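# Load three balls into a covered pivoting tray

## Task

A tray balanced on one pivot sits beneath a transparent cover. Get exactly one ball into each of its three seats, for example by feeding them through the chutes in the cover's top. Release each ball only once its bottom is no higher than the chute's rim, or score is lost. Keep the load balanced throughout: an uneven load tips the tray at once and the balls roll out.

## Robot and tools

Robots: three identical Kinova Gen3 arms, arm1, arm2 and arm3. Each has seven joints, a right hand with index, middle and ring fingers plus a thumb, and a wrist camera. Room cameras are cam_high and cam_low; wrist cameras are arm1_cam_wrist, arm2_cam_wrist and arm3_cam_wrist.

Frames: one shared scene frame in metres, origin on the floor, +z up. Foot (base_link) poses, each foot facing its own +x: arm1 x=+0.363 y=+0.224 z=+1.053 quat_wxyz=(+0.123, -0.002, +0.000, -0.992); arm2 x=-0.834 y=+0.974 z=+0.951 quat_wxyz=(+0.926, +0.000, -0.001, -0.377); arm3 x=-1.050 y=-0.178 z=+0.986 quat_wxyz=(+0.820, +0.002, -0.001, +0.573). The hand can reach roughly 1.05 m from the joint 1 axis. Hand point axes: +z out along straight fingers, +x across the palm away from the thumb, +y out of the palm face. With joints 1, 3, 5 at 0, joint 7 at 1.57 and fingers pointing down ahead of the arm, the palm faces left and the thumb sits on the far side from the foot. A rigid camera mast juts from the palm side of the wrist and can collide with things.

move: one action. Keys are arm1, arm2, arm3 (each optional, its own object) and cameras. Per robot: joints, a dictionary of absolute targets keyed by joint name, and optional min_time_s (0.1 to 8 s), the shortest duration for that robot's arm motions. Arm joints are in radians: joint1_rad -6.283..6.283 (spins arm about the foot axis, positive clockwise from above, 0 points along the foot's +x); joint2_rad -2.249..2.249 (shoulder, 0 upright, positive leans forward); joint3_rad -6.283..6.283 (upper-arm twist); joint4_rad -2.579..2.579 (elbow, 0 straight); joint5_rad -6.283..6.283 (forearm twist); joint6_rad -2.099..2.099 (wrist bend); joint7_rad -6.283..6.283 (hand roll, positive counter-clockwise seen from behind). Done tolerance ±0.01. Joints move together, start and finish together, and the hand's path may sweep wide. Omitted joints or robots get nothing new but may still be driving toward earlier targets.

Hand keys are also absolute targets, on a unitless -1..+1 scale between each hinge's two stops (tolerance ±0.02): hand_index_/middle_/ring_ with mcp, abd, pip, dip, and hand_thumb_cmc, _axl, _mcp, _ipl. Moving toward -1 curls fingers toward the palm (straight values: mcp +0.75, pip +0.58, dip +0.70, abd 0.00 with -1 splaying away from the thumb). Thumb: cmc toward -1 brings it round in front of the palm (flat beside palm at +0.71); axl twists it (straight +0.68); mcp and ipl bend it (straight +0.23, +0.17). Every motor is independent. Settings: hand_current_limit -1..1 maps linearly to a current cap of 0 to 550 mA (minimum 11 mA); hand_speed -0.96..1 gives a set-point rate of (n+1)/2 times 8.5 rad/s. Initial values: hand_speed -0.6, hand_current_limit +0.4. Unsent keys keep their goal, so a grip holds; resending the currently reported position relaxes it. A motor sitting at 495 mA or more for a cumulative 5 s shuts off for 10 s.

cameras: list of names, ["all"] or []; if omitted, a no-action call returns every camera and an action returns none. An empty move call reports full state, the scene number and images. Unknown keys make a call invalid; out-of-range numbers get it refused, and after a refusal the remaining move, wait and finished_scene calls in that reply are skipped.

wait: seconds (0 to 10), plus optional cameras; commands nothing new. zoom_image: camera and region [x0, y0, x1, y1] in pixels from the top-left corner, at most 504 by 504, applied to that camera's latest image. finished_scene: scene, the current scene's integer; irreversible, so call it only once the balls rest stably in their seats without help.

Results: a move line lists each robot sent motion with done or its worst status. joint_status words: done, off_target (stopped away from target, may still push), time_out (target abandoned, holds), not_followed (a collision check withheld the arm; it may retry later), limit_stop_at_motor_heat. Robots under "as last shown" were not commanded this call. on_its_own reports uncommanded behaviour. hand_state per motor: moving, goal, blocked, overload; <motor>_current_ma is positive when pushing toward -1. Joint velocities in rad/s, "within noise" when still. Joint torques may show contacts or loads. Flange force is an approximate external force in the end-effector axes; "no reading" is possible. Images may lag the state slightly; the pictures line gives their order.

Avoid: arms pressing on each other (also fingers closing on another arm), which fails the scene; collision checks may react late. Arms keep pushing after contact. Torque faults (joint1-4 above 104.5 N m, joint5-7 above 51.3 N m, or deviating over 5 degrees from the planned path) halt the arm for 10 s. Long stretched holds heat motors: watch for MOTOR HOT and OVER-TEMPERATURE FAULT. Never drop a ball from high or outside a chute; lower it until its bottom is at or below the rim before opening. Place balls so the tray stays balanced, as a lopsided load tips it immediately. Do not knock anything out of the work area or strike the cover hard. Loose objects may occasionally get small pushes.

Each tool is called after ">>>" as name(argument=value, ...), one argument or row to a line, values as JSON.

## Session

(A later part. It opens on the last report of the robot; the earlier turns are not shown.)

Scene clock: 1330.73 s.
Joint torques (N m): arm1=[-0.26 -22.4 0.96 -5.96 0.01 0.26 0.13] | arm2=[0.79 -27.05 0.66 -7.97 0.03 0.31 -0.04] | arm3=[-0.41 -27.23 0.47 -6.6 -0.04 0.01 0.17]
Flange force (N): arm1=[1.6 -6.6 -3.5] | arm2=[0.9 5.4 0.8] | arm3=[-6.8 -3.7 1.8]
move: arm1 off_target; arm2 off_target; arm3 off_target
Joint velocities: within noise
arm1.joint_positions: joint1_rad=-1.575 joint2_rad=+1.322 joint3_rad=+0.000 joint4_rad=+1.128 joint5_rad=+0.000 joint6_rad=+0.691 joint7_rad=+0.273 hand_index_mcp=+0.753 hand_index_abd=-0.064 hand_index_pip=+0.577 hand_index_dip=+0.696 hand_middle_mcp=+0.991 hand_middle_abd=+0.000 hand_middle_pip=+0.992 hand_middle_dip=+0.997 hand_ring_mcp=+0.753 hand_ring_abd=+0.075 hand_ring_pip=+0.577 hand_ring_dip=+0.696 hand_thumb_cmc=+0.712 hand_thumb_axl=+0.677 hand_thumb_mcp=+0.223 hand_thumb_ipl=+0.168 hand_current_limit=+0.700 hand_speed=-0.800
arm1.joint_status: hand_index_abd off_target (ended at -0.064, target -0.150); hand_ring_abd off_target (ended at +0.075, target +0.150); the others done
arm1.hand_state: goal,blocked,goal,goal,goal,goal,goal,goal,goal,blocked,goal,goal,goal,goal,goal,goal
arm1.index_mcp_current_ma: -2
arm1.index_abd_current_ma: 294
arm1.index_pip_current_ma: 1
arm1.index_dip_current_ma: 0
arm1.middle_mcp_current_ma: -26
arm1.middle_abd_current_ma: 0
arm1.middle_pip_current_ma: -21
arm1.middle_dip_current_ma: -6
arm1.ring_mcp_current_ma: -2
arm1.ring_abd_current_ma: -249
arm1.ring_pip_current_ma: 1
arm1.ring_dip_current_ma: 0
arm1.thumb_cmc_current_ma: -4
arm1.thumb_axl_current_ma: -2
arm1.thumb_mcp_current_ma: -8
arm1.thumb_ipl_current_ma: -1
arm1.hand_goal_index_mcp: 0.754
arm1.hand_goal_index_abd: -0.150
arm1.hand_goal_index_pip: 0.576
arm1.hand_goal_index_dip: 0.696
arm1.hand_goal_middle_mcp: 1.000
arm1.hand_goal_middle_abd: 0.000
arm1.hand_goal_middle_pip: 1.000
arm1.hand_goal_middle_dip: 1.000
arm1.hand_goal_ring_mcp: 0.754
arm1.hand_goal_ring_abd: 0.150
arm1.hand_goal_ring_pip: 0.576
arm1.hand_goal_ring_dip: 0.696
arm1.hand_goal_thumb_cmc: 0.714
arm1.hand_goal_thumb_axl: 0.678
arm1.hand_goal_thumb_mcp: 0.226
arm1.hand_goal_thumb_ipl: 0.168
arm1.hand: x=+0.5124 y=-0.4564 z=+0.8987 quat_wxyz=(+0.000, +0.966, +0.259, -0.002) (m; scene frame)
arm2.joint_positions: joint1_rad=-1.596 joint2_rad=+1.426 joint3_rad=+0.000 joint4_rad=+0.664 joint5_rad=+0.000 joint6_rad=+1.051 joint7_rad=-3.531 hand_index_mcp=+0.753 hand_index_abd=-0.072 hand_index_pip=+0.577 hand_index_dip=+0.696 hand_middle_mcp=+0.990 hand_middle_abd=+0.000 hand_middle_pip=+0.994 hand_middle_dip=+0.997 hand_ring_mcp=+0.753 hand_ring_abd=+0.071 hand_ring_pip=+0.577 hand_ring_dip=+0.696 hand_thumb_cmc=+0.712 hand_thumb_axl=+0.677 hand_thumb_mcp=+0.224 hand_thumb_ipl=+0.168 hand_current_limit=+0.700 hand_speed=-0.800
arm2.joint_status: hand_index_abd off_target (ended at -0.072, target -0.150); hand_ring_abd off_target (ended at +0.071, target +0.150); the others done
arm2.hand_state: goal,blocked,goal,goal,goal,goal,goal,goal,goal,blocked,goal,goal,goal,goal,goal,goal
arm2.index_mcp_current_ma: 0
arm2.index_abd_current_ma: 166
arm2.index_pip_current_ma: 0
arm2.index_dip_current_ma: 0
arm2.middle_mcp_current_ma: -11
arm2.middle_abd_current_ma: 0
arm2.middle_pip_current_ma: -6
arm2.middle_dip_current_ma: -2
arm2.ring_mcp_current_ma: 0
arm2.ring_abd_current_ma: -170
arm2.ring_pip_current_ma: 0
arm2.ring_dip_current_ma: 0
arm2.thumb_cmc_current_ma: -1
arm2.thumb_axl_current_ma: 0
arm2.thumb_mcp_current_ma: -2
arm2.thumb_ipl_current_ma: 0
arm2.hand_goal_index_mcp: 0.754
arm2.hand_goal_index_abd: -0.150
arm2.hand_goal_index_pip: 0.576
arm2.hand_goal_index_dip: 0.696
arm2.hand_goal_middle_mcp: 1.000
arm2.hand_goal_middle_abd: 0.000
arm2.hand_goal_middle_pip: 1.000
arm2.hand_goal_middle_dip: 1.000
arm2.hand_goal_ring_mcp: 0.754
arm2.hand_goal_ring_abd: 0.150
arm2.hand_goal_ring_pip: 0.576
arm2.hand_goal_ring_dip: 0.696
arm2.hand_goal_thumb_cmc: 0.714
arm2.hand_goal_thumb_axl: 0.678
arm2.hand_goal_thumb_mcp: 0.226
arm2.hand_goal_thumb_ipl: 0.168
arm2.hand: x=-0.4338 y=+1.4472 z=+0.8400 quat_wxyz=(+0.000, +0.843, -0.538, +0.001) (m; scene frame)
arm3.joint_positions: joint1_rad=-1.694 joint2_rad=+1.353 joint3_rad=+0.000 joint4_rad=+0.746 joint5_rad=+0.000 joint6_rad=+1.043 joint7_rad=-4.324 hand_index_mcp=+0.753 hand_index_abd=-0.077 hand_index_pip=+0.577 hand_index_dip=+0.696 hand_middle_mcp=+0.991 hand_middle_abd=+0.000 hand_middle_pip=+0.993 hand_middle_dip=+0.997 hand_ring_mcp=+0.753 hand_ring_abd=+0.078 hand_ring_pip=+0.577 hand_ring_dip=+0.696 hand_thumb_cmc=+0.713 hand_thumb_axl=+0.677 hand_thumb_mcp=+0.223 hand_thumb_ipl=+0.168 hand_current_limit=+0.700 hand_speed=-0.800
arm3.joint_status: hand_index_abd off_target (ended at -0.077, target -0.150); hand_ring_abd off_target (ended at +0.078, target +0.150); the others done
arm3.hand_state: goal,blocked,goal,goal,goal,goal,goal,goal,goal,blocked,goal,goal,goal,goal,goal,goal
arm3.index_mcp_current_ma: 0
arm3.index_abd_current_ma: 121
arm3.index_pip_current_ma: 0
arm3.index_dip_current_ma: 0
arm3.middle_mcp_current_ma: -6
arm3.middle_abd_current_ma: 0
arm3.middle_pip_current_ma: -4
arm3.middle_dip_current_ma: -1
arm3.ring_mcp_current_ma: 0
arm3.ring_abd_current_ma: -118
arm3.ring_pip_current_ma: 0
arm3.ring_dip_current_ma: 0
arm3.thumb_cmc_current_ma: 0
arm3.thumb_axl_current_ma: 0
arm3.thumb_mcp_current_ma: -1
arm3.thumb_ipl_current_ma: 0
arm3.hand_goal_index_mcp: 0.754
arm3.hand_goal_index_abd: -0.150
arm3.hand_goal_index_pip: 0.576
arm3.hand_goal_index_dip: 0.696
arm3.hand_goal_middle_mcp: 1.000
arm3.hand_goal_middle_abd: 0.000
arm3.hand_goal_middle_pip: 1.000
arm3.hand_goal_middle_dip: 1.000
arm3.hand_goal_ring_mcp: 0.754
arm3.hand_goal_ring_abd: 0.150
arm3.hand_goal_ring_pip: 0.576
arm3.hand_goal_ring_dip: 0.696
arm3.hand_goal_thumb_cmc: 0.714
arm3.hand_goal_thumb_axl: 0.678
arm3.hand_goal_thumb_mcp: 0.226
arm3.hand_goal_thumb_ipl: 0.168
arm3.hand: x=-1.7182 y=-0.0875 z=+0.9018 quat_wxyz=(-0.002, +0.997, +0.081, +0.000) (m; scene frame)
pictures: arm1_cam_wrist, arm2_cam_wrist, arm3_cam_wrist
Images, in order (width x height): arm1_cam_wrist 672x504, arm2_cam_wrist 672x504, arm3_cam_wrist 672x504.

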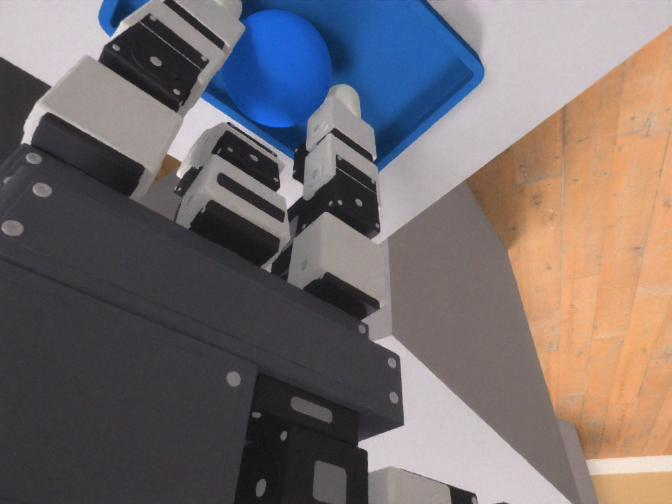

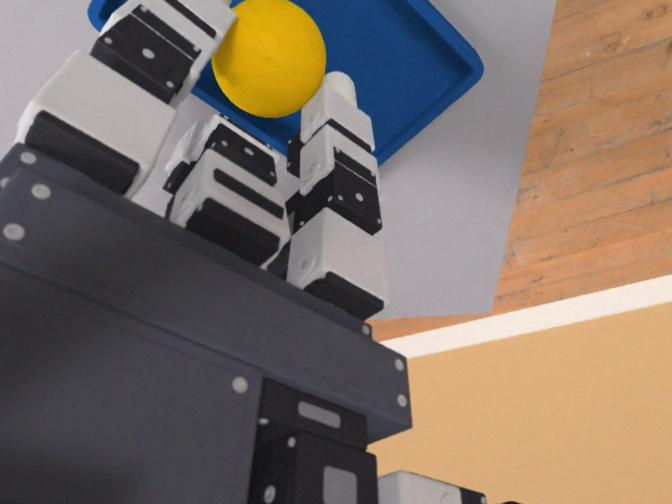

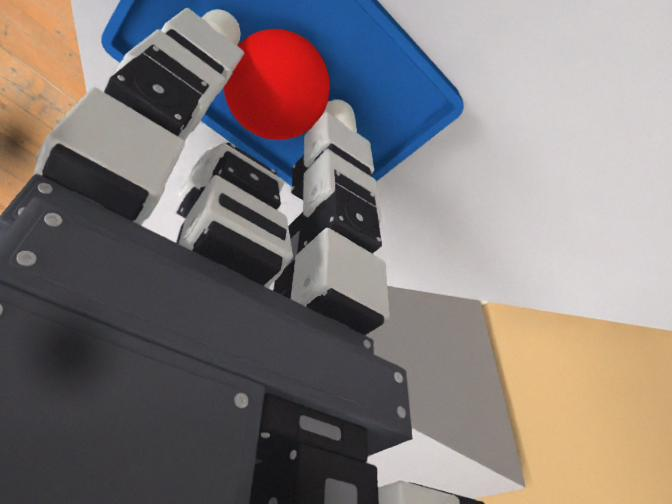

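>>> move(
  arm1={"joints":{"hand_index_abd":0.08,"hand_ring_abd":-0.08}},
  arm2={"joints":{"hand_index_abd":0.08,"hand_ring_abd":-0.08}},
  arm3={"joints":{"hand_index_abd":0.08,"hand_ring_abd":-0.08}},
)

>>> move(
  arm1={"joints":{"joint1_rad":-1.5717,"joint2_rad":1.2922,"joint4_rad":1.1761,"joint6_rad":0.6733,"joint7_rad":0.2761},"min_time_s":1},
  arm2={"joints":{"joint1_rad":-1.5905,"joint2_rad":1.4416,"joint4_rad":0.5980,"joint6_rad":1.1020,"joint7_rad":-3.5259},"min_time_s":1},
  arm3={"joints":{"joint1_rad":-1.6821,"joint2_rad":1.3546,"joint4_rad":0.7215,"joint6_rad":1.0655,"joint7_rad":-4.3122},"min_time_s":1},
  cameras=["arm1_cam_wrist","arm2_cam_wrist","arm3_cam_wrist"],
)

>>> move(
  arm1={"joints":{"hand_index_abd":-0.15,"hand_ring_abd":0.15}},
  arm2={"joints":{"hand_index_abd":-0.15,"hand_ring_abd":0.15}},
  arm3={"joints":{"hand_index_abd":-0.15,"hand_ring_abd":0.15}},
  cameras=["arm1_cam_wrist","arm2_cam_wrist","arm3_cam_wrist"],
)

Scene clock: 1449.33 s.
Joint torques (N m): arm1=[-0.44 -23.53 0.74 -6.28 -0.08 0.29 0.14] | arm2=[0.89 -27.78 0.75 -8.25 0.1 0.34 -0.05] | arm3=[-0.51 -27.33 0.37 -6.68 -0.09 -0.04 0.19]
Flange force (N): arm1=[1.3 -6.5 -1.5] | arm2=[0.8 5.5 1.9] | arm3=[-6.7 -3.8 1.9]
move: arm1 done; arm2 done; arm3 done
Joint velocities: within noise
arm1.joint_positions: joint1_rad=-1.575 joint2_rad=+1.322 joint3_rad=+0.000 joint4_rad=+1.128 joint5_rad=+0.000 joint6_rad=+0.691 joint7_rad=+0.273 hand_index_mcp=+0.753 hand_index_abd=+0.076 hand_index_pip=+0.577 hand_index_dip=+0.696 hand_middle_mcp=+0.991 hand_middle_abd=+0.000 hand_middle_pip=+0.992 hand_middle_dip=+0.997 hand_ring_mcp=+0.753 hand_ring_abd=-0.077 hand_ring_pip=+0.577 hand_ring_dip=+0.696 hand_thumb_cmc=+0.712 hand_thumb_axl=+0.677 hand_thumb_mcp=+0.223 hand_thumb_ipl=+0.168 hand_current_limit=+0.700 hand_speed=-0.800
arm1.joint_status: all done
arm1.hand_state: goal,goal,goal,goal,goal,goal,goal,goal,goal,goal,goal,goal,goal,goal,goal,goal
arm1.index_mcp_current_ma: -2
arm1.index_abd_current_ma: -9
arm1.index_pip_current_ma: 1
arm1.index_dip_current_ma: 0
arm1.middle_mcp_current_ma: -26
arm1.middle_abd_current_ma: 0
arm1.middle_pip_current_ma: -21
arm1.middle_dip_current_ma: -6
arm1.ring_mcp_current_ma: -2
arm1.ring_abd_current_ma: 7
arm1.ring_pip_current_ma: 1
arm1.ring_dip_current_ma: 0
arm1.thumb_cmc_current_ma: -4
arm1.thumb_axl_current_ma: -2
arm1.thumb_mcp_current_ma: -8
arm1.thumb_ipl_current_ma: -1
arm1.hand_goal_index_mcp: 0.754
arm1.hand_goal_index_abd: 0.080
arm1.hand_goal_index_pip: 0.576
arm1.hand_goal_index_dip: 0.696
arm1.hand_goal_middle_mcp: 1.000
arm1.hand_goal_middle_abd: 0.000
arm1.hand_goal_middle_pip: 1.000
arm1.hand_goal_middle_dip: 1.000
arm1.hand_goal_ring_mcp: 0.754
arm1.hand_goal_ring_abd: -0.080
arm1.hand_goal_ring_pip: 0.576
arm1.hand_goal_ring_dip: 0.696
arm1.hand_goal_thumb_cmc: 0.714
arm1.hand_goal_thumb_axl: 0.678
arm1.hand_goal_thumb_mcp: 0.226
arm1.hand_goal_thumb_ipl: 0.168
arm1.hand: x=+0.5125 y=-0.4564 z=+0.8987 quat_wxyz=(+0.000, +0.966, +0.259, -0.002) (m; scene frame)
arm2.joint_positions: joint1_rad=-1.596 joint2_rad=+1.426 joint3_rad=+0.000 joint4_rad=+0.665 joint5_rad=+0.000 joint6_rad=+1.051 joint7_rad=-3.531 hand_index_mcp=+0.753 hand_index_abd=+0.076 hand_index_pip=+0.577 hand_index_dip=+0.696 hand_middle_mcp=+0.990 hand_middle_abd=+0.000 hand_middle_pip=+0.994 hand_middle_dip=+0.997 hand_ring_mcp=+0.753 hand_ring_abd=-0.076 hand_ring_pip=+0.577 hand_ring_dip=+0.696 hand_thumb_cmc=+0.712 hand_thumb_axl=+0.677 hand_thumb_mcp=+0.224 hand_thumb_ipl=+0.168 hand_current_limit=+0.700 hand_speed=-0.800
arm2.joint_status: all done
arm2.hand_state: goal,goal,goal,goal,goal,goal,goal,goal,goal,goal,goal,goal,goal,goal,goal,goal
arm2.index_mcp_current_ma: 0
arm2.index_abd_current_ma: -2
arm2.index_pip_current_ma: 0
arm2.index_dip_current_ma: 0
arm2.middle_mcp_current_ma: -11
arm2.middle_abd_current_ma: 0
arm2.middle_pip_current_ma: -6
arm2.middle_dip_current_ma: -2
arm2.ring_mcp_current_ma: 0
arm2.ring_abd_current_ma: 3
arm2.ring_pip_current_ma: 0
arm2.ring_dip_current_ma: 0
arm2.thumb_cmc_current_ma: -1
arm2.thumb_axl_current_ma: 0
arm2.thumb_mcp_current_ma: -2
arm2.thumb_ipl_current_ma: 0
arm2.hand_goal_index_mcp: 0.754
arm2.hand_goal_index_abd: 0.080
arm2.hand_goal_index_pip: 0.576
arm2.hand_goal_index_dip: 0.696
arm2.hand_goal_middle_mcp: 1.000
arm2.hand_goal_middle_abd: 0.000
arm2.hand_goal_middle_pip: 1.000
arm2.hand_goal_middle_dip: 1.000
arm2.hand_goal_ring_mcp: 0.754
arm2.hand_goal_ring_abd: -0.080
arm2.hand_goal_ring_pip: 0.576
arm2.hand_goal_ring_dip: 0.696
arm2.hand_goal_thumb_cmc: 0.714
arm2.hand_goal_thumb_axl: 0.678
arm2.hand_goal_thumb_mcp: 0.226
arm2.hand_goal_thumb_ipl: 0.168
arm2.hand: x=-0.4338 y=+1.4472 z=+0.8400 quat_wxyz=(+0.000, +0.843, -0.538, +0.001) (m; scene frame)
arm3.joint_positions: joint1_rad=-1.694 joint2_rad=+1.353 joint3_rad=+0.000 joint4_rad=+0.746 joint5_rad=+0.000 joint6_rad=+1.043 joint7_rad=-4.324 hand_index_mcp=+0.753 hand_index_abd=+0.076 hand_index_pip=+0.577 hand_index_dip=+0.696 hand_middle_mcp=+0.991 hand_middle_abd=+0.000 hand_middle_pip=+0.993 hand_middle_dip=+0.997 hand_ring_mcp=+0.753 hand_ring_abd=-0.076 hand_ring_pip=+0.577 hand_ring_dip=+0.696 hand_thumb_cmc=+0.713 hand_thumb_axl=+0.677 hand_thumb_mcp=+0.223 hand_thumb_ipl=+0.168 hand_current_limit=+0.700 hand_speed=-0.800
arm3.joint_status: all done
arm3.hand_state: goal,goal,goal,goal,goal,goal,goal,goal,goal,goal,goal,goal,goal,goal,goal,goal
arm3.index_mcp_current_ma: 0
arm3.index_abd_current_ma: -1
arm3.index_pip_current_ma: 0
arm3.index_dip_current_ma: 0
arm3.middle_mcp_current_ma: -6
arm3.middle_abd_current_ma: 0
arm3.middle_pip_current_ma: -4
arm3.middle_dip_current_ma: -1
arm3.ring_mcp_current_ma: 0
arm3.ring_abd_current_ma: 1
arm3.ring_pip_current_ma: 0
arm3.ring_dip_current_ma: 0
arm3.thumb_cmc_current_ma: 0
arm3.thumb_axl_current_ma: 0
arm3.thumb_mcp_current_ma: -1
arm3.thumb_ipl_current_ma: 0
arm3.hand_goal_index_mcp: 0.754
arm3.hand_goal_index_abd: 0.080
arm3.hand_goal_index_pip: 0.576
arm3.hand_goal_index_dip: 0.696
arm3.hand_goal_middle_mcp: 1.000
arm3.hand_goal_middle_abd: 0.000
arm3.hand_goal_middle_pip: 1.000
arm3.hand_goal_middle_dip: 1.000
arm3.hand_goal_ring_mcp: 0.754
arm3.hand_goal_ring_abd: -0.080
arm3.hand_goal_ring_pip: 0.576
arm3.hand_goal_ring_dip: 0.696
arm3.hand_goal_thumb_cmc: 0.714
arm3.hand_goal_thumb_axl: 0.678
arm3.hand_goal_thumb_mcp: 0.226
arm3.hand_goal_thumb_ipl: 0.168
arm3.hand: x=-1.7182 y=-0.0875 z=+0.9018 quat_wxyz=(-0.002, +0.997, +0.081, +0.000) (m; scene frame)
pictures: none

Scene clock: 1450.67 s.
Joint torques (N m): arm1=[-0.4 -23.27 0.77 -6.2 -0.1 0.27 0.12] | arm2=[0.86 -28.12 0.74 -8.37 0.09 0.37 -0.04] | arm3=[-0.51 -27.36 0.41 -6.78 -0.11 -0.06 0.18]
Flange force (N): arm1=[1.3 -6.4 -1.5] | arm2=[0.6 4.9 2.2] | arm3=[-6.7 -3.9 1.7]
move: arm1 done; arm2 done; arm3 done
Joint velocities: within noise
arm1.joint_positions: joint1_rad=-1.572 joint2_rad=+1.292 joint3_rad=+0.000 joint4_rad=+1.176 joint5_rad=+0.000 joint6_rad=+0.673 joint7_rad=+0.276 hand_index_mcp=+0.753 hand_index_abd=+0.076 hand_index_pip=+0.577 hand_index_dip=+0.696 hand_middle_mcp=+0.991 hand_middle_abd=+0.000 hand_middle_pip=+0.992 hand_middle_dip=+0.997 hand_ring_mcp=+0.753 hand_ring_abd=-0.077 hand_ring_pip=+0.577 hand_ring_dip=+0.696 hand_thumb_cmc=+0.712 hand_thumb_axl=+0.677 hand_thumb_mcp=+0.223 hand_thumb_ipl=+0.168 hand_current_limit=+0.700 hand_speed=-0.800
arm1.joint_status: all done
arm1.hand_state: goal,goal,goal,goal,goal,goal,goal,goal,goal,goal,goal,goal,goal,goal,goal,goal
arm1.index_mcp_current_ma: -2
arm1.index_abd_current_ma: -9
arm1.index_pip_current_ma: 1
arm1.index_dip_current_ma: 0
arm1.middle_mcp_current_ma: -26
arm1.middle_abd_current_ma: 0
arm1.middle_pip_current_ma: -21
arm1.middle_dip_current_ma: -6
arm1.ring_mcp_current_ma: -2
arm1.ring_abd_current_ma: 7
arm1.ring_pip_current_ma: 1
arm1.ring_dip_current_ma: 0
arm1.thumb_cmc_current_ma: -4
arm1.thumb_axl_current_ma: -2
arm1.thumb_mcp_current_ma: -8
arm1.thumb_ipl_current_ma: -1
arm1.hand_goal_index_mcp: 0.754
arm1.hand_goal_index_abd: 0.080
arm1.hand_goal_index_pip: 0.576
arm1.hand_goal_index_dip: 0.696
arm1.hand_goal_middle_mcp: 1.000
arm1.hand_goal_middle_abd: 0.000
arm1.hand_goal_middle_pip: 1.000
arm1.hand_goal_middle_dip: 1.000
arm1.hand_goal_ring_mcp: 0.754
arm1.hand_goal_ring_abd: -0.080
arm1.hand_goal_ring_pip: 0.576
arm1.hand_goal_ring_dip: 0.696
arm1.hand_goal_thumb_cmc: 0.714
arm1.hand_goal_thumb_axl: 0.678
arm1.hand_goal_thumb_mcp: 0.226
arm1.hand_goal_thumb_ipl: 0.168
arm1.hand: x=+0.5085 y=-0.4494 z=+0.9071 quat_wxyz=(+0.000, +0.966, +0.259, -0.002) (m; scene frame)
arm2.joint_positions: joint1_rad=-1.591 joint2_rad=+1.442 joint3_rad=+0.000 joint4_rad=+0.598 joint5_rad=+0.000 joint6_rad=+1.102 joint7_rad=-3.526 hand_index_mcp=+0.753 hand_index_abd=+0.076 hand_index_pip=+0.577 hand_index_dip=+0.696 hand_middle_mcp=+0.990 hand_middle_abd=+0.000 hand_middle_pip=+0.994 hand_middle_dip=+0.997 hand_ring_mcp=+0.753 hand_ring_abd=-0.076 hand_ring_pip=+0.577 hand_ring_dip=+0.696 hand_thumb_cmc=+0.712 hand_thumb_axl=+0.677 hand_thumb_mcp=+0.224 hand_thumb_ipl=+0.168 hand_current_limit=+0.700 hand_speed=-0.800
arm2.joint_status: all done
arm2.hand_state: goal,goal,goal,goal,goal,goal,goal,goal,goal,goal,goal,goal,goal,goal,goal,goal
arm2.index_mcp_current_ma: 0
arm2.index_abd_current_ma: -2
arm2.index_pip_current_ma: 0
arm2.index_dip_current_ma: 0
arm2.middle_mcp_current_ma: -11
arm2.middle_abd_current_ma: 0
arm2.middle_pip_current_ma: -6
arm2.middle_dip_current_ma: -2
arm2.ring_mcp_current_ma: 0
arm2.ring_abd_current_ma: 2
arm2.ring_pip_current_ma: 0
arm2.ring_dip_current_ma: 0
arm2.thumb_cmc_current_ma: -1
arm2.thumb_axl_current_ma: 0
arm2.thumb_mcp_current_ma: -2
arm2.thumb_ipl_current_ma: 0
arm2.hand_goal_index_mcp: 0.754
arm2.hand_goal_index_abd: 0.080
arm2.hand_goal_index_pip: 0.576
arm2.hand_goal_index_dip: 0.696
arm2.hand_goal_middle_mcp: 1.000
arm2.hand_goal_middle_abd: 0.000
arm2.hand_goal_middle_pip: 1.000
arm2.hand_goal_middle_dip: 1.000
arm2.hand_goal_ring_mcp: 0.754
arm2.hand_goal_ring_abd: -0.080
arm2.hand_goal_ring_pip: 0.576
arm2.hand_goal_ring_dip: 0.696
arm2.hand_goal_thumb_cmc: 0.714
arm2.hand_goal_thumb_axl: 0.678
arm2.hand_goal_thumb_mcp: 0.226
arm2.hand_goal_thumb_ipl: 0.168
arm2.hand: x=-0.4255 y=+1.4509 z=+0.8477 quat_wxyz=(+0.000, +0.843, -0.538, +0.001) (m; scene frame)
arm3.joint_positions: joint1_rad=-1.682 joint2_rad=+1.355 joint3_rad=+0.000 joint4_rad=+0.722 joint5_rad=+0.000 joint6_rad=+1.065 joint7_rad=-4.312 hand_index_mcp=+0.753 hand_index_abd=+0.076 hand_index_pip=+0.577 hand_index_dip=+0.696 hand_middle_mcp=+0.991 hand_middle_abd=+0.000 hand_middle_pip=+0.993 hand_middle_dip=+0.997 hand_ring_mcp=+0.753 hand_ring_abd=-0.076 hand_ring_pip=+0.577 hand_ring_dip=+0.696 hand_thumb_cmc=+0.713 hand_thumb_axl=+0.677 hand_thumb_mcp=+0.223 hand_thumb_ipl=+0.168 hand_current_limit=+0.700 hand_speed=-0.800
arm3.joint_status: all done
arm3.hand_state: goal,goal,goal,goal,goal,goal,goal,goal,goal,goal,goal,goal,goal,goal,goal,goal
arm3.index_mcp_current_ma: 0
arm3.index_abd_current_ma: -1
arm3.index_pip_current_ma: 0
arm3.index_dip_current_ma: 0
arm3.middle_mcp_current_ma: -6
arm3.middle_abd_current_ma: 0
arm3.middle_pip_current_ma: -4
arm3.middle_dip_current_ma: -1
arm3.ring_mcp_current_ma: 0
arm3.ring_abd_current_ma: 1
arm3.ring_pip_current_ma: 0
arm3.ring_dip_current_ma: 0
arm3.thumb_cmc_current_ma: 0
arm3.thumb_axl_current_ma: 0
arm3.thumb_mcp_current_ma: -1
arm3.thumb_ipl_current_ma: 0
arm3.hand_goal_index_mcp: 0.754
arm3.hand_goal_index_abd: 0.080
arm3.hand_goal_index_pip: 0.576
arm3.hand_goal_index_dip: 0.696
arm3.hand_goal_middle_mcp: 1.000
arm3.hand_goal_middle_abd: 0.000
arm3.hand_goal_middle_pip: 1.000
arm3.hand_goal_middle_dip: 1.000
arm3.hand_goal_ring_mcp: 0.754
arm3.hand_goal_ring_abd: -0.080
arm3.hand_goal_ring_pip: 0.576
arm3.hand_goal_ring_dip: 0.696
arm3.hand_goal_thumb_cmc: 0.714
arm3.hand_goal_thumb_axl: 0.678
arm3.hand_goal_thumb_mcp: 0.226
arm3.hand_goal_thumb_ipl: 0.168
arm3.hand: x=-1.7195 y=-0.0786 z=+0.9073 quat_wxyz=(-0.002, +0.997, +0.080, +0.000) (m; scene frame)
pictures: arm1_cam_wrist, arm2_cam_wrist, arm3_cam_wrist
Images, in order (width x height): arm1_cam_wrist 672x504, arm2_cam_wrist 672x504, arm3_cam_wrist 672x504.

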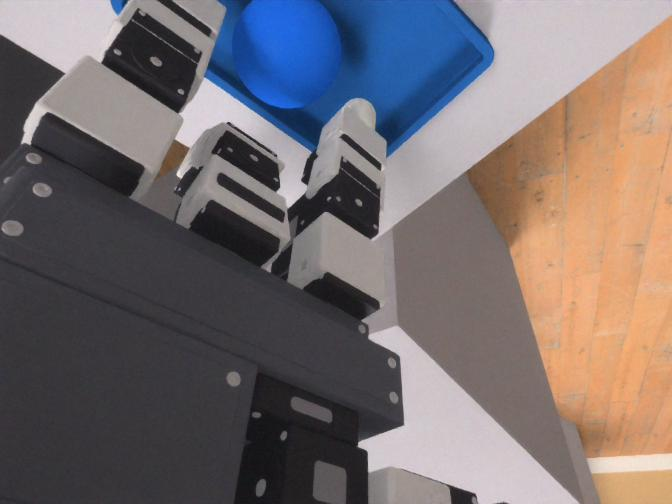

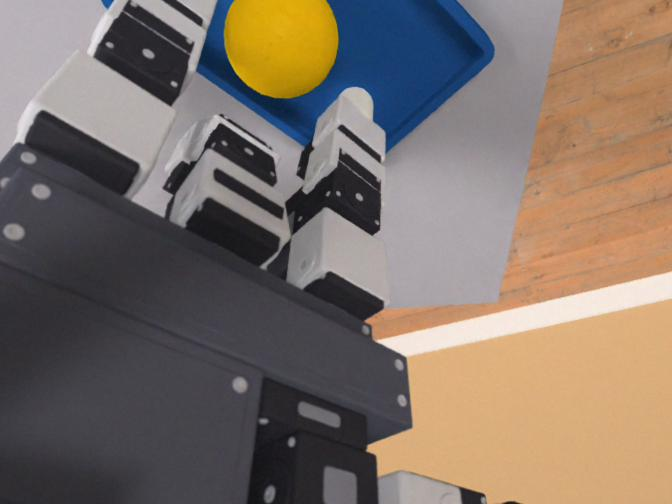

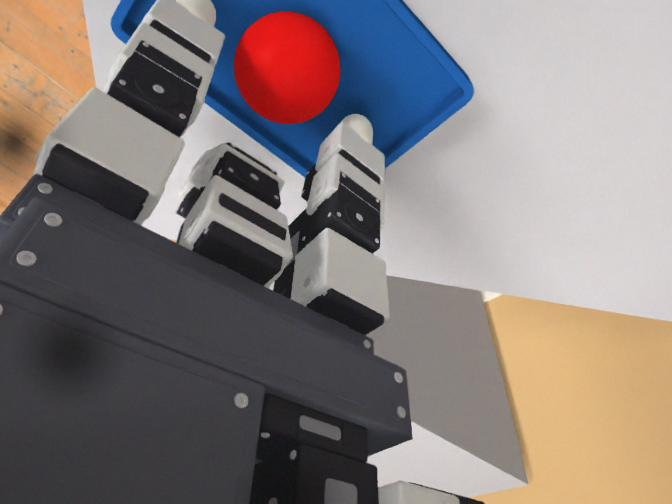

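Scene clock: 1451.37 s.
Joint torques (N m): arm1=[-0.26 -23.35 0.91 -6.24 0 0.25 0.14] | arm2=[0.93 -28.21 0.79 -8.51 0.13 0.36 -0.06] | arm3=[-0.45 -27.49 0.37 -6.77 -0.06 -0.05 0.18]
Flange force (N): arm1=[1.6 -6.3 -1.4] | arm2=[0.9 5.9 2.2] | arm3=[-7.1 -4.0 1.9]
move: arm1 off_target; arm2 off_target; arm3 off_target
Joint velocities: within noise
arm1.joint_positions: joint1_rad=-1.572 joint2_rad=+1.292 joint3_rad=+0.000 joint4_rad=+1.176 joint5_rad=+0.000 joint6_rad=+0.673 joint7_rad=+0.276 hand_index_mcp=+0.753 hand_index_abd=-0.074 hand_index_pip=+0.577 hand_index_dip=+0.696 hand_middle_mcp=+0.991 hand_middle_abd=+0.000 hand_middle_pip=+0.992 hand_middle_dip=+0.997 hand_ring_mcp=+0.753 hand_ring_abd=+0.077 hand_ring_pip=+0.577 hand_ring_dip=+0.696 hand_thumb_cmc=+0.712 hand_thumb_axl=+0.677 hand_thumb_mcp=+0.223 hand_thumb_ipl=+0.168 hand_current_limit=+0.700 hand_speed=-0.800
arm1.joint_status: hand_index_abd off_target (ended at -0.074, target -0.150); hand_ring_abd off_target (ended at +0.077, target +0.150)
arm1.hand_state: goal,blocked,goal,goal,goal,goal,goal,goal,goal,blocked,goal,goal,goal,goal,goal,goal
arm1.index_mcp_current_ma: -2
arm1.index_abd_current_ma: 253
arm1.index_pip_current_ma: 1
arm1.index_dip_current_ma: 0
arm1.middle_mcp_current_ma: -26
arm1.middle_abd_current_ma: 0
arm1.middle_pip_current_ma: -21
arm1.middle_dip_current_ma: -6
arm1.ring_mcp_current_ma: -2
arm1.ring_abd_current_ma: -243
arm1.ring_pip_current_ma: 1
arm1.ring_dip_current_ma: 0
arm1.thumb_cmc_current_ma: -4
arm1.thumb_axl_current_ma: -2
arm1.thumb_mcp_current_ma: -8
arm1.thumb_ipl_current_ma: -1
arm1.hand_goal_index_mcp: 0.754
arm1.hand_goal_index_abd: -0.150
arm1.hand_goal_index_pip: 0.576
arm1.hand_goal_index_dip: 0.696
arm1.hand_goal_middle_mcp: 1.000
arm1.hand_goal_middle_abd: 0.000
arm1.hand_goal_middle_pip: 1.000
arm1.hand_goal_middle_dip: 1.000
arm1.hand_goal_ring_mcp: 0.754
arm1.hand_goal_ring_abd: 0.150
arm1.hand_goal_ring_pip: 0.576
arm1.hand_goal_ring_dip: 0.696
arm1.hand_goal_thumb_cmc: 0.714
arm1.hand_goal_thumb_axl: 0.678
arm1.hand_goal_thumb_mcp: 0.226
arm1.hand_goal_thumb_ipl: 0.168
arm1.hand: x=+0.5085 y=-0.4494 z=+0.9071 quat_wxyz=(+0.000, +0.966, +0.259, -0.002) (m; scene frame)
arm2.joint_positions: joint1_rad=-1.591 joint2_rad=+1.442 joint3_rad=+0.000 joint4_rad=+0.598 joint5_rad=+0.000 joint6_rad=+1.102 joint7_rad=-3.526 hand_index_mcp=+0.753 hand_index_abd=-0.075 hand_index_pip=+0.577 hand_index_dip=+0.696 hand_middle_mcp=+0.990 hand_middle_abd=+0.000 hand_middle_pip=+0.994 hand_middle_dip=+0.997 hand_ring_mcp=+0.753 hand_ring_abd=+0.076 hand_ring_pip=+0.577 hand_ring_dip=+0.696 hand_thumb_cmc=+0.712 hand_thumb_axl=+0.677 hand_thumb_mcp=+0.224 hand_thumb_ipl=+0.168 hand_current_limit=+0.700 hand_speed=-0.800
arm2.joint_status: hand_index_abd off_target (ended at -0.075, target -0.150); hand_ring_abd off_target (ended at +0.076, target +0.150)
arm2.hand_state: goal,blocked,goal,goal,goal,goal,goal,goal,goal,blocked,goal,goal,goal,goal,goal,goal
arm2.index_mcp_current_ma: 0
arm2.index_abd_current_ma: 157
arm2.index_pip_current_ma: 0
arm2.index_dip_current_ma: 0
arm2.middle_mcp_current_ma: -11
arm2.middle_abd_current_ma: 0
arm2.middle_pip_current_ma: -6
arm2.middle_dip_current_ma: -2
arm2.ring_mcp_current_ma: 0
arm2.ring_abd_current_ma: -156
arm2.ring_pip_current_ma: 0
arm2.ring_dip_current_ma: 0
arm2.thumb_cmc_current_ma: -1
arm2.thumb_axl_current_ma: 0
arm2.thumb_mcp_current_ma: -2
arm2.thumb_ipl_current_ma: 0
arm2.hand_goal_index_mcp: 0.754
arm2.hand_goal_index_abd: -0.150
arm2.hand_goal_index_pip: 0.576
arm2.hand_goal_index_dip: 0.696
arm2.hand_goal_middle_mcp: 1.000
arm2.hand_goal_middle_abd: 0.000
arm2.hand_goal_middle_pip: 1.000
arm2.hand_goal_middle_dip: 1.000
arm2.hand_goal_ring_mcp: 0.754
arm2.hand_goal_ring_abd: 0.150
arm2.hand_goal_ring_pip: 0.576
arm2.hand_goal_ring_dip: 0.696
arm2.hand_goal_thumb_cmc: 0.714
arm2.hand_goal_thumb_axl: 0.678
arm2.hand_goal_thumb_mcp: 0.226
arm2.hand_goal_thumb_ipl: 0.168
arm2.hand: x=-0.4255 y=+1.4509 z=+0.8477 quat_wxyz=(+0.000, +0.843, -0.538, +0.001) (m; scene frame)
arm3.joint_positions: joint1_rad=-1.682 joint2_rad=+1.355 joint3_rad=+0.000 joint4_rad=+0.721 joint5_rad=+0.000 joint6_rad=+1.065 joint7_rad=-4.312 hand_index_mcp=+0.753 hand_index_abd=-0.077 hand_index_pip=+0.577 hand_index_dip=+0.696 hand_middle_mcp=+0.991 hand_middle_abd=+0.000 hand_middle_pip=+0.993 hand_middle_dip=+0.997 hand_ring_mcp=+0.753 hand_ring_abd=+0.077 hand_ring_pip=+0.577 hand_ring_dip=+0.696 hand_thumb_cmc=+0.713 hand_thumb_axl=+0.677 hand_thumb_mcp=+0.223 hand_thumb_ipl=+0.168 hand_current_limit=+0.700 hand_speed=-0.800
arm3.joint_status: hand_index_abd off_target (ended at -0.077, target -0.150); hand_ring_abd off_target (ended at +0.077, target +0.150)
arm3.hand_state: goal,blocked,goal,goal,goal,goal,goal,goal,goal,blocked,goal,goal,goal,goal,goal,goal
arm3.index_mcp_current_ma: 0
arm3.index_abd_current_ma: 122
arm3.index_pip_current_ma: 0
arm3.index_dip_current_ma: 0
arm3.middle_mcp_current_ma: -6
arm3.middle_abd_current_ma: 0
arm3.middle_pip_current_ma: -4
arm3.middle_dip_current_ma: -1
arm3.ring_mcp_current_ma: 0
arm3.ring_abd_current_ma: -121
arm3.ring_pip_current_ma: 0
arm3.ring_dip_current_ma: 0
arm3.thumb_cmc_current_ma: 0
arm3.thumb_axl_current_ma: 0
arm3.thumb_mcp_current_ma: -1
arm3.thumb_ipl_current_ma: 0
arm3.hand_goal_index_mcp: 0.754
arm3.hand_goal_index_abd: -0.150
arm3.hand_goal_index_pip: 0.576
arm3.hand_goal_index_dip: 0.696
arm3.hand_goal_middle_mcp: 1.000
arm3.hand_goal_middle_abd: 0.000
arm3.hand_goal_middle_pip: 1.000
arm3.hand_goal_middle_dip: 1.000
arm3.hand_goal_ring_mcp: 0.754
arm3.hand_goal_ring_abd: 0.150
arm3.hand_goal_ring_pip: 0.576
arm3.hand_goal_ring_dip: 0.696
arm3.hand_goal_thumb_cmc: 0.714
arm3.hand_goal_thumb_axl: 0.678
arm3.hand_goal_thumb_mcp: 0.226
arm3.hand_goal_thumb_ipl: 0.168
arm3.hand: x=-1.7195 y=-0.0786 z=+0.9073 quat_wxyz=(-0.002, +0.997, +0.080, +0.000) (m; scene frame)
pictures: arm1_cam_wrist, arm2_cam_wrist, arm3_cam_wrist
Images, in order (width x height): arm1_cam_wrist 672x504, arm2_cam_wrist 672x504, arm3_cam_wrist 672x504.

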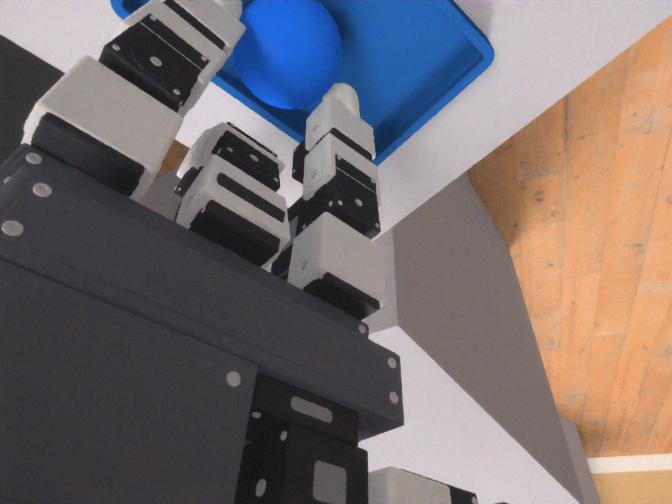

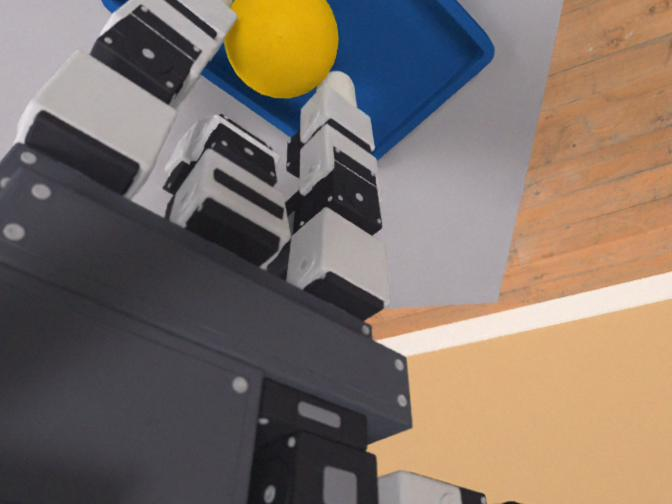

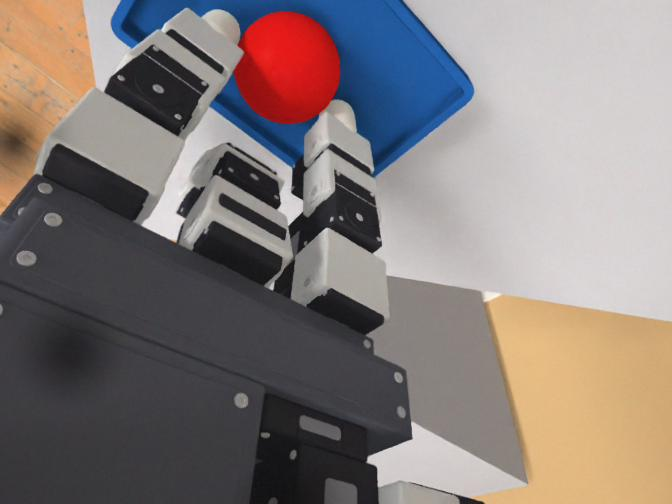

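>>> move(
  arm1={"joints":{"hand_index_abd":-0.21,"hand_ring_abd":0.21}},
  arm2={"joints":{"hand_index_abd":-0.28,"hand_ring_abd":0.28}},
  arm3={"joints":{"hand_index_abd":-0.33,"hand_ring_abd":0.33}},
)

>>> move(
  arm1={"joints":{"joint2_rad":1.1758,"joint4_rad":1.2247,"joint6_rad":0.7411},"min_time_s":3},
  arm2={"joints":{"joint2_rad":1.3374,"joint4_rad":0.6431,"joint6_rad":1.1611},"min_time_s":3},
  arm3={"joints":{"joint2_rad":1.2585,"joint4_rad":0.7428,"joint6_rad":1.1403},"min_time_s":3},
  cameras=["all"],
)

Scene clock: 1479.13 s.
Joint torques (N m): arm1=[-0.37 -23.51 0.89 -6.33 -0.06 0.28 0.13] | arm2=[1.01 -28.42 0.89 -8.55 0.13 0.35 -0.03] | arm3=[-0.39 -27.75 0.48 -6.84 -0.01 0.04 0.19]
Flange force (N): arm1=[1.5 -6.7 -1.1] | arm2=[0.6 5.4 2.6] | arm3=[-7.0 -3.8 2.4]
move: arm1 off_target; arm2 off_target; arm3 off_target
Joint velocities: within noise
arm1.joint_positions: joint1_rad=-1.572 joint2_rad=+1.292 joint3_rad=+0.000 joint4_rad=+1.176 joint5_rad=+0.000 joint6_rad=+0.673 joint7_rad=+0.276 hand_index_mcp=+0.753 hand_index_abd=-0.074 hand_index_pip=+0.577 hand_index_dip=+0.696 hand_middle_mcp=+0.991 hand_middle_abd=+0.000 hand_middle_pip=+0.992 hand_middle_dip=+0.997 hand_ring_mcp=+0.753 hand_ring_abd=+0.084 hand_ring_pip=+0.577 hand_ring_dip=+0.696 hand_thumb_cmc=+0.712 hand_thumb_axl=+0.677 hand_thumb_mcp=+0.223 hand_thumb_ipl=+0.168 hand_current_limit=+0.700 hand_speed=-0.800
arm1.joint_status: hand_index_abd off_target (ended at -0.074, target -0.210); hand_ring_abd off_target (ended at +0.084, target +0.210)
arm1.hand_state: goal,blocked,goal,goal,goal,goal,goal,goal,goal,blocked,goal,goal,goal,goal,goal,goal
arm1.index_mcp_current_ma: -2
arm1.index_abd_current_ma: 467
arm1.index_pip_current_ma: 1
arm1.index_dip_current_ma: 0
arm1.middle_mcp_current_ma: -26
arm1.middle_abd_current_ma: 0
arm1.middle_pip_current_ma: -21
arm1.middle_dip_current_ma: -6
arm1.ring_mcp_current_ma: -2
arm1.ring_abd_current_ma: -457
arm1.ring_pip_current_ma: 1
arm1.ring_dip_current_ma: 0
arm1.thumb_cmc_current_ma: -4
arm1.thumb_axl_current_ma: -2
arm1.thumb_mcp_current_ma: -8
arm1.thumb_ipl_current_ma: -1
arm1.hand_goal_index_mcp: 0.754
arm1.hand_goal_index_abd: -0.210
arm1.hand_goal_index_pip: 0.576
arm1.hand_goal_index_dip: 0.696
arm1.hand_goal_middle_mcp: 1.000
arm1.hand_goal_middle_abd: 0.000
arm1.hand_goal_middle_pip: 1.000
arm1.hand_goal_middle_dip: 1.000
arm1.hand_goal_ring_mcp: 0.754
arm1.hand_goal_ring_abd: 0.210
arm1.hand_goal_ring_pip: 0.576
arm1.hand_goal_ring_dip: 0.696
arm1.hand_goal_thumb_cmc: 0.714
arm1.hand_goal_thumb_axl: 0.678
arm1.hand_goal_thumb_mcp: 0.226
arm1.hand_goal_thumb_ipl: 0.168
arm1.hand: x=+0.5085 y=-0.4494 z=+0.9071 quat_wxyz=(+0.000, +0.966, +0.259, -0.002) (m; scene frame)
arm2.joint_positions: joint1_rad=-1.591 joint2_rad=+1.442 joint3_rad=+0.000 joint4_rad=+0.598 joint5_rad=+0.000 joint6_rad=+1.102 joint7_rad=-3.526 hand_index_mcp=+0.753 hand_index_abd=-0.081 hand_index_pip=+0.577 hand_index_dip=+0.696 hand_middle_mcp=+0.990 hand_middle_abd=+0.000 hand_middle_pip=+0.994 hand_middle_dip=+0.997 hand_ring_mcp=+0.753 hand_ring_abd=+0.081 hand_ring_pip=+0.577 hand_ring_dip=+0.696 hand_thumb_cmc=+0.712 hand_thumb_axl=+0.677 hand_thumb_mcp=+0.224 hand_thumb_ipl=+0.168 hand_current_limit=+0.700 hand_speed=-0.800
arm2.joint_status: hand_index_abd off_target (ended at -0.081, target -0.280); hand_ring_abd off_target (ended at +0.081, target +0.280)
arm2.hand_state: goal,blocked,goal,goal,goal,goal,goal,goal,goal,blocked,goal,goal,goal,goal,goal,goal
arm2.index_mcp_current_ma: 0
arm2.index_abd_current_ma: 467
arm2.index_pip_current_ma: 0
arm2.index_dip_current_ma: 0
arm2.middle_mcp_current_ma: -11
arm2.middle_abd_current_ma: 0
arm2.middle_pip_current_ma: -6
arm2.middle_dip_current_ma: -2
arm2.ring_mcp_current_ma: 0
arm2.ring_abd_current_ma: -467
arm2.ring_pip_current_ma: 0
arm2.ring_dip_current_ma: 0
arm2.thumb_cmc_current_ma: -1
arm2.thumb_axl_current_ma: 0
arm2.thumb_mcp_current_ma: -2
arm2.thumb_ipl_current_ma: 0
arm2.hand_goal_index_mcp: 0.754
arm2.hand_goal_index_abd: -0.280
arm2.hand_goal_index_pip: 0.576
arm2.hand_goal_index_dip: 0.696
arm2.hand_goal_middle_mcp: 1.000
arm2.hand_goal_middle_abd: 0.000
arm2.hand_goal_middle_pip: 1.000
arm2.hand_goal_middle_dip: 1.000
arm2.hand_goal_ring_mcp: 0.754
arm2.hand_goal_ring_abd: 0.280
arm2.hand_goal_ring_pip: 0.576
arm2.hand_goal_ring_dip: 0.696
arm2.hand_goal_thumb_cmc: 0.714
arm2.hand_goal_thumb_axl: 0.678
arm2.hand_goal_thumb_mcp: 0.226
arm2.hand_goal_thumb_ipl: 0.168
arm2.hand: x=-0.4255 y=+1.4509 z=+0.8477 quat_wxyz=(+0.000, +0.843, -0.538, +0.001) (m; scene frame)
arm3.joint_positions: joint1_rad=-1.682 joint2_rad=+1.355 joint3_rad=+0.000 joint4_rad=+0.722 joint5_rad=+0.000 joint6_rad=+1.065 joint7_rad=-4.312 hand_index_mcp=+0.753 hand_index_abd=-0.083 hand_index_pip=+0.577 hand_index_dip=+0.696 hand_middle_mcp=+0.991 hand_middle_abd=+0.000 hand_middle_pip=+0.993 hand_middle_dip=+0.997 hand_ring_mcp=+0.753 hand_ring_abd=+0.083 hand_ring_pip=+0.577 hand_ring_dip=+0.696 hand_thumb_cmc=+0.713 hand_thumb_axl=+0.677 hand_thumb_mcp=+0.223 hand_thumb_ipl=+0.168 hand_current_limit=+0.700 hand_speed=-0.800
arm3.joint_status: hand_index_abd off_target (ended at -0.083, target -0.330); hand_ring_abd off_target (ended at +0.083, target +0.330)
arm3.hand_state: goal,blocked,goal,goal,goal,goal,goal,goal,goal,blocked,goal,goal,goal,goal,goal,goal
arm3.index_mcp_current_ma: 0
arm3.index_abd_current_ma: 467
arm3.index_pip_current_ma: 0
arm3.index_dip_current_ma: 0
arm3.middle_mcp_current_ma: -6
arm3.middle_abd_current_ma: 0
arm3.middle_pip_current_ma: -4
arm3.middle_dip_current_ma: -1
arm3.ring_mcp_current_ma: 0
arm3.ring_abd_current_ma: -467
arm3.ring_pip_current_ma: 0
arm3.ring_dip_current_ma: 0
arm3.thumb_cmc_current_ma: 0
arm3.thumb_axl_current_ma: 0
arm3.thumb_mcp_current_ma: -1
arm3.thumb_ipl_current_ma: 0
arm3.hand_goal_index_mcp: 0.754
arm3.hand_goal_index_abd: -0.330
arm3.hand_goal_index_pip: 0.576
arm3.hand_goal_index_dip: 0.696
arm3.hand_goal_middle_mcp: 1.000
arm3.hand_goal_middle_abd: 0.000
arm3.hand_goal_middle_pip: 1.000
arm3.hand_goal_middle_dip: 1.000
arm3.hand_goal_ring_mcp: 0.754
arm3.hand_goal_ring_abd: 0.330
arm3.hand_goal_ring_pip: 0.576
arm3.hand_goal_ring_dip: 0.696
arm3.hand_goal_thumb_cmc: 0.714
arm3.hand_goal_thumb_axl: 0.678
arm3.hand_goal_thumb_mcp: 0.226
arm3.hand_goal_thumb_ipl: 0.168
arm3.hand: x=-1.7195 y=-0.0786 z=+0.9073 quat_wxyz=(-0.002, +0.997, +0.080, +0.000) (m; scene frame)
pictures: none

Scene clock: 1482.43 s.
Joint torques (N m): arm1=[-0.42 -23.96 0.72 -7 -0.08 0.29 0.12] | arm2=[0.87 -29.15 0.73 -9.15 0.09 0.36 -0.06] | arm3=[-0.49 -27.15 0.4 -7.08 -0.08 -0.06 0.18]
Flange force (N): arm1=[1.3 -6.5 0.9] | arm2=[0.7 5.1 4.3] | arm3=[-6.6 -3.8 1.0]
move: arm1 done; arm2 done; arm3 done
Joint velocities: within noise
arm1.joint_positions: joint1_rad=-1.572 joint2_rad=+1.176 joint3_rad=+0.000 joint4_rad=+1.225 joint5_rad=+0.000 joint6_rad=+0.741 joint7_rad=+0.276 hand_index_mcp=+0.753 hand_index_abd=-0.074 hand_index_pip=+0.577 hand_index_dip=+0.696 hand_middle_mcp=+0.991 hand_middle_abd=+0.000 hand_middle_pip=+0.992 hand_middle_dip=+0.997 hand_ring_mcp=+0.753 hand_ring_abd=+0.086 hand_ring_pip=+0.577 hand_ring_dip=+0.696 hand_thumb_cmc=+0.712 hand_thumb_axl=+0.677 hand_thumb_mcp=+0.223 hand_thumb_ipl=+0.168 hand_current_limit=+0.700 hand_speed=-0.800
arm1.joint_status: all done
arm1.hand_state: goal,blocked,goal,goal,goal,goal,goal,goal,goal,blocked,goal,goal,goal,goal,goal,goal
arm1.index_mcp_current_ma: -2
arm1.index_abd_current_ma: 467
arm1.index_pip_current_ma: 1
arm1.index_dip_current_ma: 0
arm1.middle_mcp_current_ma: -26
arm1.middle_abd_current_ma: 0
arm1.middle_pip_current_ma: -21
arm1.middle_dip_current_ma: -6
arm1.ring_mcp_current_ma: -2
arm1.ring_abd_current_ma: -451
arm1.ring_pip_current_ma: 1
arm1.ring_dip_current_ma: 0
arm1.thumb_cmc_current_ma: -4
arm1.thumb_axl_current_ma: -2
arm1.thumb_mcp_current_ma: -8
arm1.thumb_ipl_current_ma: -1
arm1.hand_goal_index_mcp: 0.754
arm1.hand_goal_index_abd: -0.210
arm1.hand_goal_index_pip: 0.576
arm1.hand_goal_index_dip: 0.696
arm1.hand_goal_middle_mcp: 1.000
arm1.hand_goal_middle_abd: 0.000
arm1.hand_goal_middle_pip: 1.000
arm1.hand_goal_middle_dip: 1.000
arm1.hand_goal_ring_mcp: 0.754
arm1.hand_goal_ring_abd: 0.210
arm1.hand_goal_ring_pip: 0.576
arm1.hand_goal_ring_dip: 0.696
arm1.hand_goal_thumb_cmc: 0.714
arm1.hand_goal_thumb_axl: 0.678
arm1.hand_goal_thumb_mcp: 0.226
arm1.hand_goal_thumb_ipl: 0.168
arm1.hand: x=+0.5087 y=-0.4493 z=+0.9671 quat_wxyz=(+0.000, +0.966, +0.259, -0.002) (m; scene frame)
arm2.joint_positions: joint1_rad=-1.591 joint2_rad=+1.337 joint3_rad=+0.000 joint4_rad=+0.643 joint5_rad=+0.000 joint6_rad=+1.161 joint7_rad=-3.526 hand_index_mcp=+0.753 hand_index_abd=-0.088 hand_index_pip=+0.577 hand_index_dip=+0.696 hand_middle_mcp=+0.990 hand_middle_abd=+0.000 hand_middle_pip=+0.994 hand_middle_dip=+0.997 hand_ring_mcp=+0.753 hand_ring_abd=+0.081 hand_ring_pip=+0.577 hand_ring_dip=+0.696 hand_thumb_cmc=+0.712 hand_thumb_axl=+0.677 hand_thumb_mcp=+0.224 hand_thumb_ipl=+0.168 hand_current_limit=+0.700 hand_speed=-0.800
arm2.joint_status: all done
arm2.hand_state: goal,blocked,goal,goal,goal,goal,goal,goal,goal,blocked,goal,goal,goal,goal,goal,goal
arm2.index_mcp_current_ma: 0
arm2.index_abd_current_ma: 468
arm2.index_pip_current_ma: 0
arm2.index_dip_current_ma: 0
arm2.middle_mcp_current_ma: -11
arm2.middle_abd_current_ma: 0
arm2.middle_pip_current_ma: -6
arm2.middle_dip_current_ma: -2
arm2.ring_mcp_current_ma: 0
arm2.ring_abd_current_ma: -467
arm2.ring_pip_current_ma: 0
arm2.ring_dip_current_ma: 0
arm2.thumb_cmc_current_ma: -1
arm2.thumb_axl_current_ma: 0
arm2.thumb_mcp_current_ma: -2
arm2.thumb_ipl_current_ma: 0
arm2.hand_goal_index_mcp: 0.754
arm2.hand_goal_index_abd: -0.280
arm2.hand_goal_index_pip: 0.576
arm2.hand_goal_index_dip: 0.696
arm2.hand_goal_middle_mcp: 1.000
arm2.hand_goal_middle_abd: 0.000
arm2.hand_goal_middle_pip: 1.000
arm2.hand_goal_middle_dip: 1.000
arm2.hand_goal_ring_mcp: 0.754
arm2.hand_goal_ring_abd: 0.280
arm2.hand_goal_ring_pip: 0.576
arm2.hand_goal_ring_dip: 0.696
arm2.hand_goal_thumb_cmc: 0.714
arm2.hand_goal_thumb_axl: 0.678
arm2.hand_goal_thumb_mcp: 0.226
arm2.hand_goal_thumb_ipl: 0.168
arm2.hand: x=-0.4257 y=+1.4509 z=+0.9076 quat_wxyz=(+0.000, +0.843, -0.538, +0.001) (m; scene frame)
arm3.joint_positions: joint1_rad=-1.682 joint2_rad=+1.259 joint3_rad=+0.000 joint4_rad=+0.743 joint5_rad=+0.000 joint6_rad=+1.140 joint7_rad=-4.312 hand_index_mcp=+0.753 hand_index_abd=-0.323 hand_index_pip=+0.577 hand_index_dip=+0.696 hand_middle_mcp=+0.991 hand_middle_abd=+0.000 hand_middle_pip=+0.993 hand_middle_dip=+0.997 hand_ring_mcp=+0.753 hand_ring_abd=+0.323 hand_ring_pip=+0.577 hand_ring_dip=+0.696 hand_thumb_cmc=+0.713 hand_thumb_axl=+0.677 hand_thumb_mcp=+0.223 hand_thumb_ipl=+0.168 hand_current_limit=+0.700 hand_speed=-0.800
arm3.joint_status: all done
arm3.hand_state: goal,goal,goal,goal,goal,goal,goal,goal,goal,goal,goal,goal,goal,goal,goal,goal
arm3.index_mcp_current_ma: 0
arm3.index_abd_current_ma: 3
arm3.index_pip_current_ma: 0
arm3.index_dip_current_ma: 0
arm3.middle_mcp_current_ma: -6
arm3.middle_abd_current_ma: 0
arm3.middle_pip_current_ma: -4
arm3.middle_dip_current_ma: -1
arm3.ring_mcp_current_ma: 0
arm3.ring_abd_current_ma: -3
arm3.ring_pip_current_ma: 0
arm3.ring_dip_current_ma: 0
arm3.thumb_cmc_current_ma: 0
arm3.thumb_axl_current_ma: 0
arm3.thumb_mcp_current_ma: -1
arm3.thumb_ipl_current_ma: 0
arm3.hand_goal_index_mcp: 0.754
arm3.hand_goal_index_abd: -0.330
arm3.hand_goal_index_pip: 0.576
arm3.hand_goal_index_dip: 0.696
arm3.hand_goal_middle_mcp: 1.000
arm3.hand_goal_middle_abd: 0.000
arm3.hand_goal_middle_pip: 1.000
arm3.hand_goal_middle_dip: 1.000
arm3.hand_goal_ring_mcp: 0.754
arm3.hand_goal_ring_abd: 0.330
arm3.hand_goal_ring_pip: 0.576
arm3.hand_goal_ring_dip: 0.696
arm3.hand_goal_thumb_cmc: 0.714
arm3.hand_goal_thumb_axl: 0.678
arm3.hand_goal_thumb_mcp: 0.226
arm3.hand_goal_thumb_ipl: 0.168
arm3.on_its_own: hand_index_abd moved -0.240 to your old target -0.330; hand_ring_abd moved +0.240 to your old target +0.330
arm3.hand: x=-1.7195 y=-0.0788 z=+0.9673 quat_wxyz=(-0.002, +0.997, +0.080, +0.000) (m; scene frame)
pictures: arm1_cam_wrist, arm2_cam_wrist, arm3_cam_wrist, cam_high, cam_low
Images, in order (width x height): arm1_cam_wrist 672x504, arm2_cam_wrist 672x504, arm3_cam_wrist 672x504, cam_high 672x504, cam_low 672x504.

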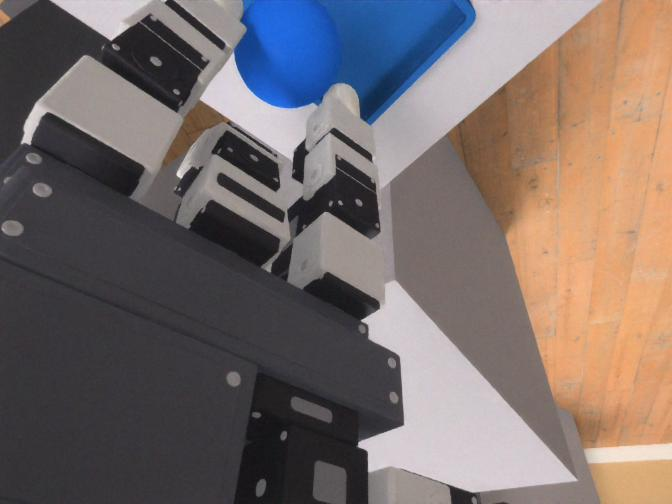

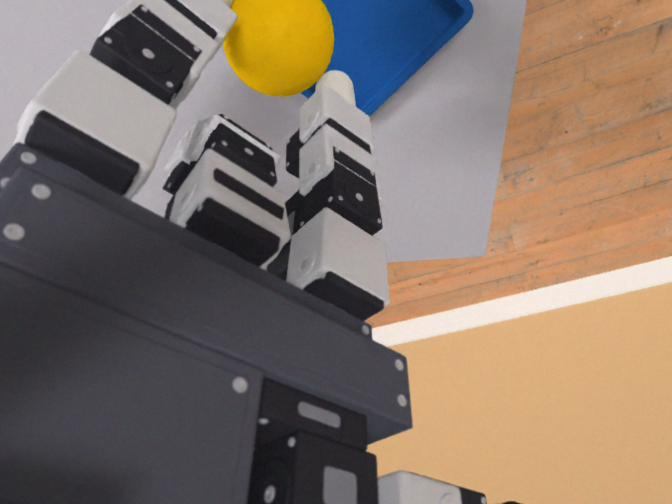

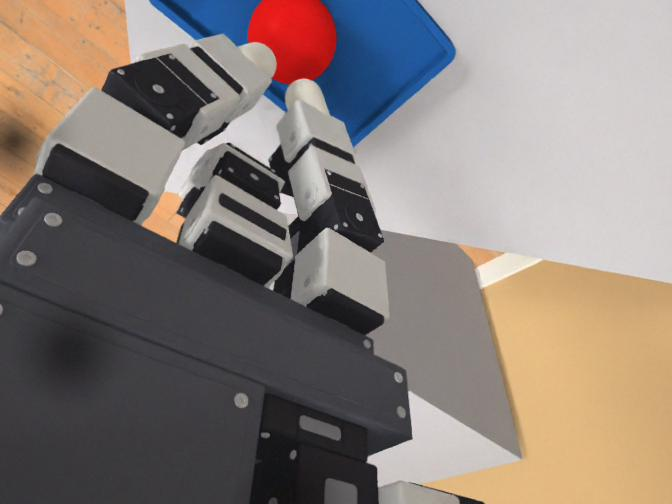

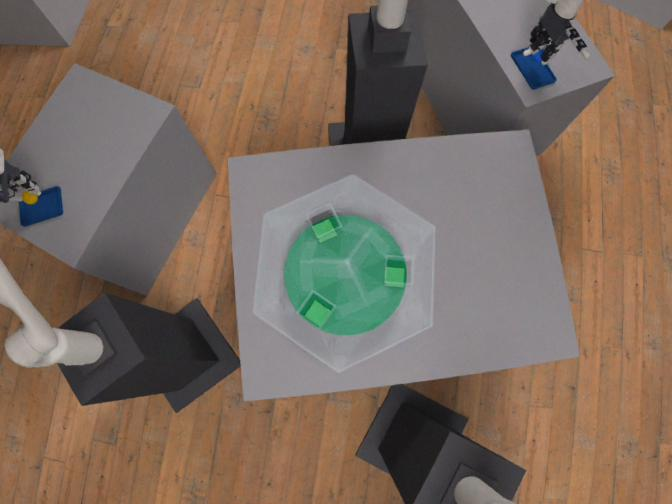

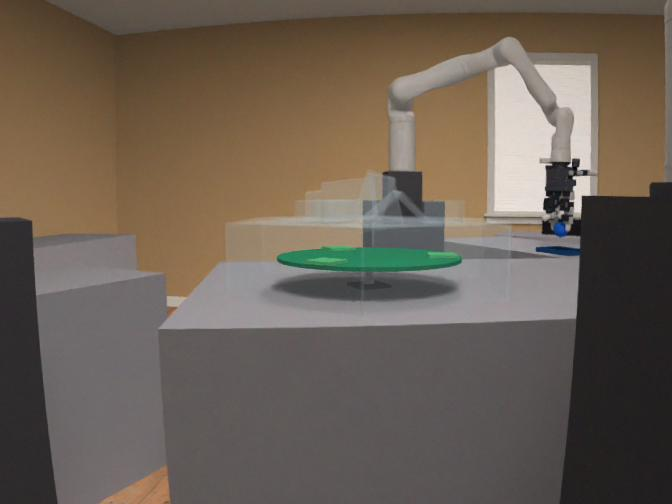

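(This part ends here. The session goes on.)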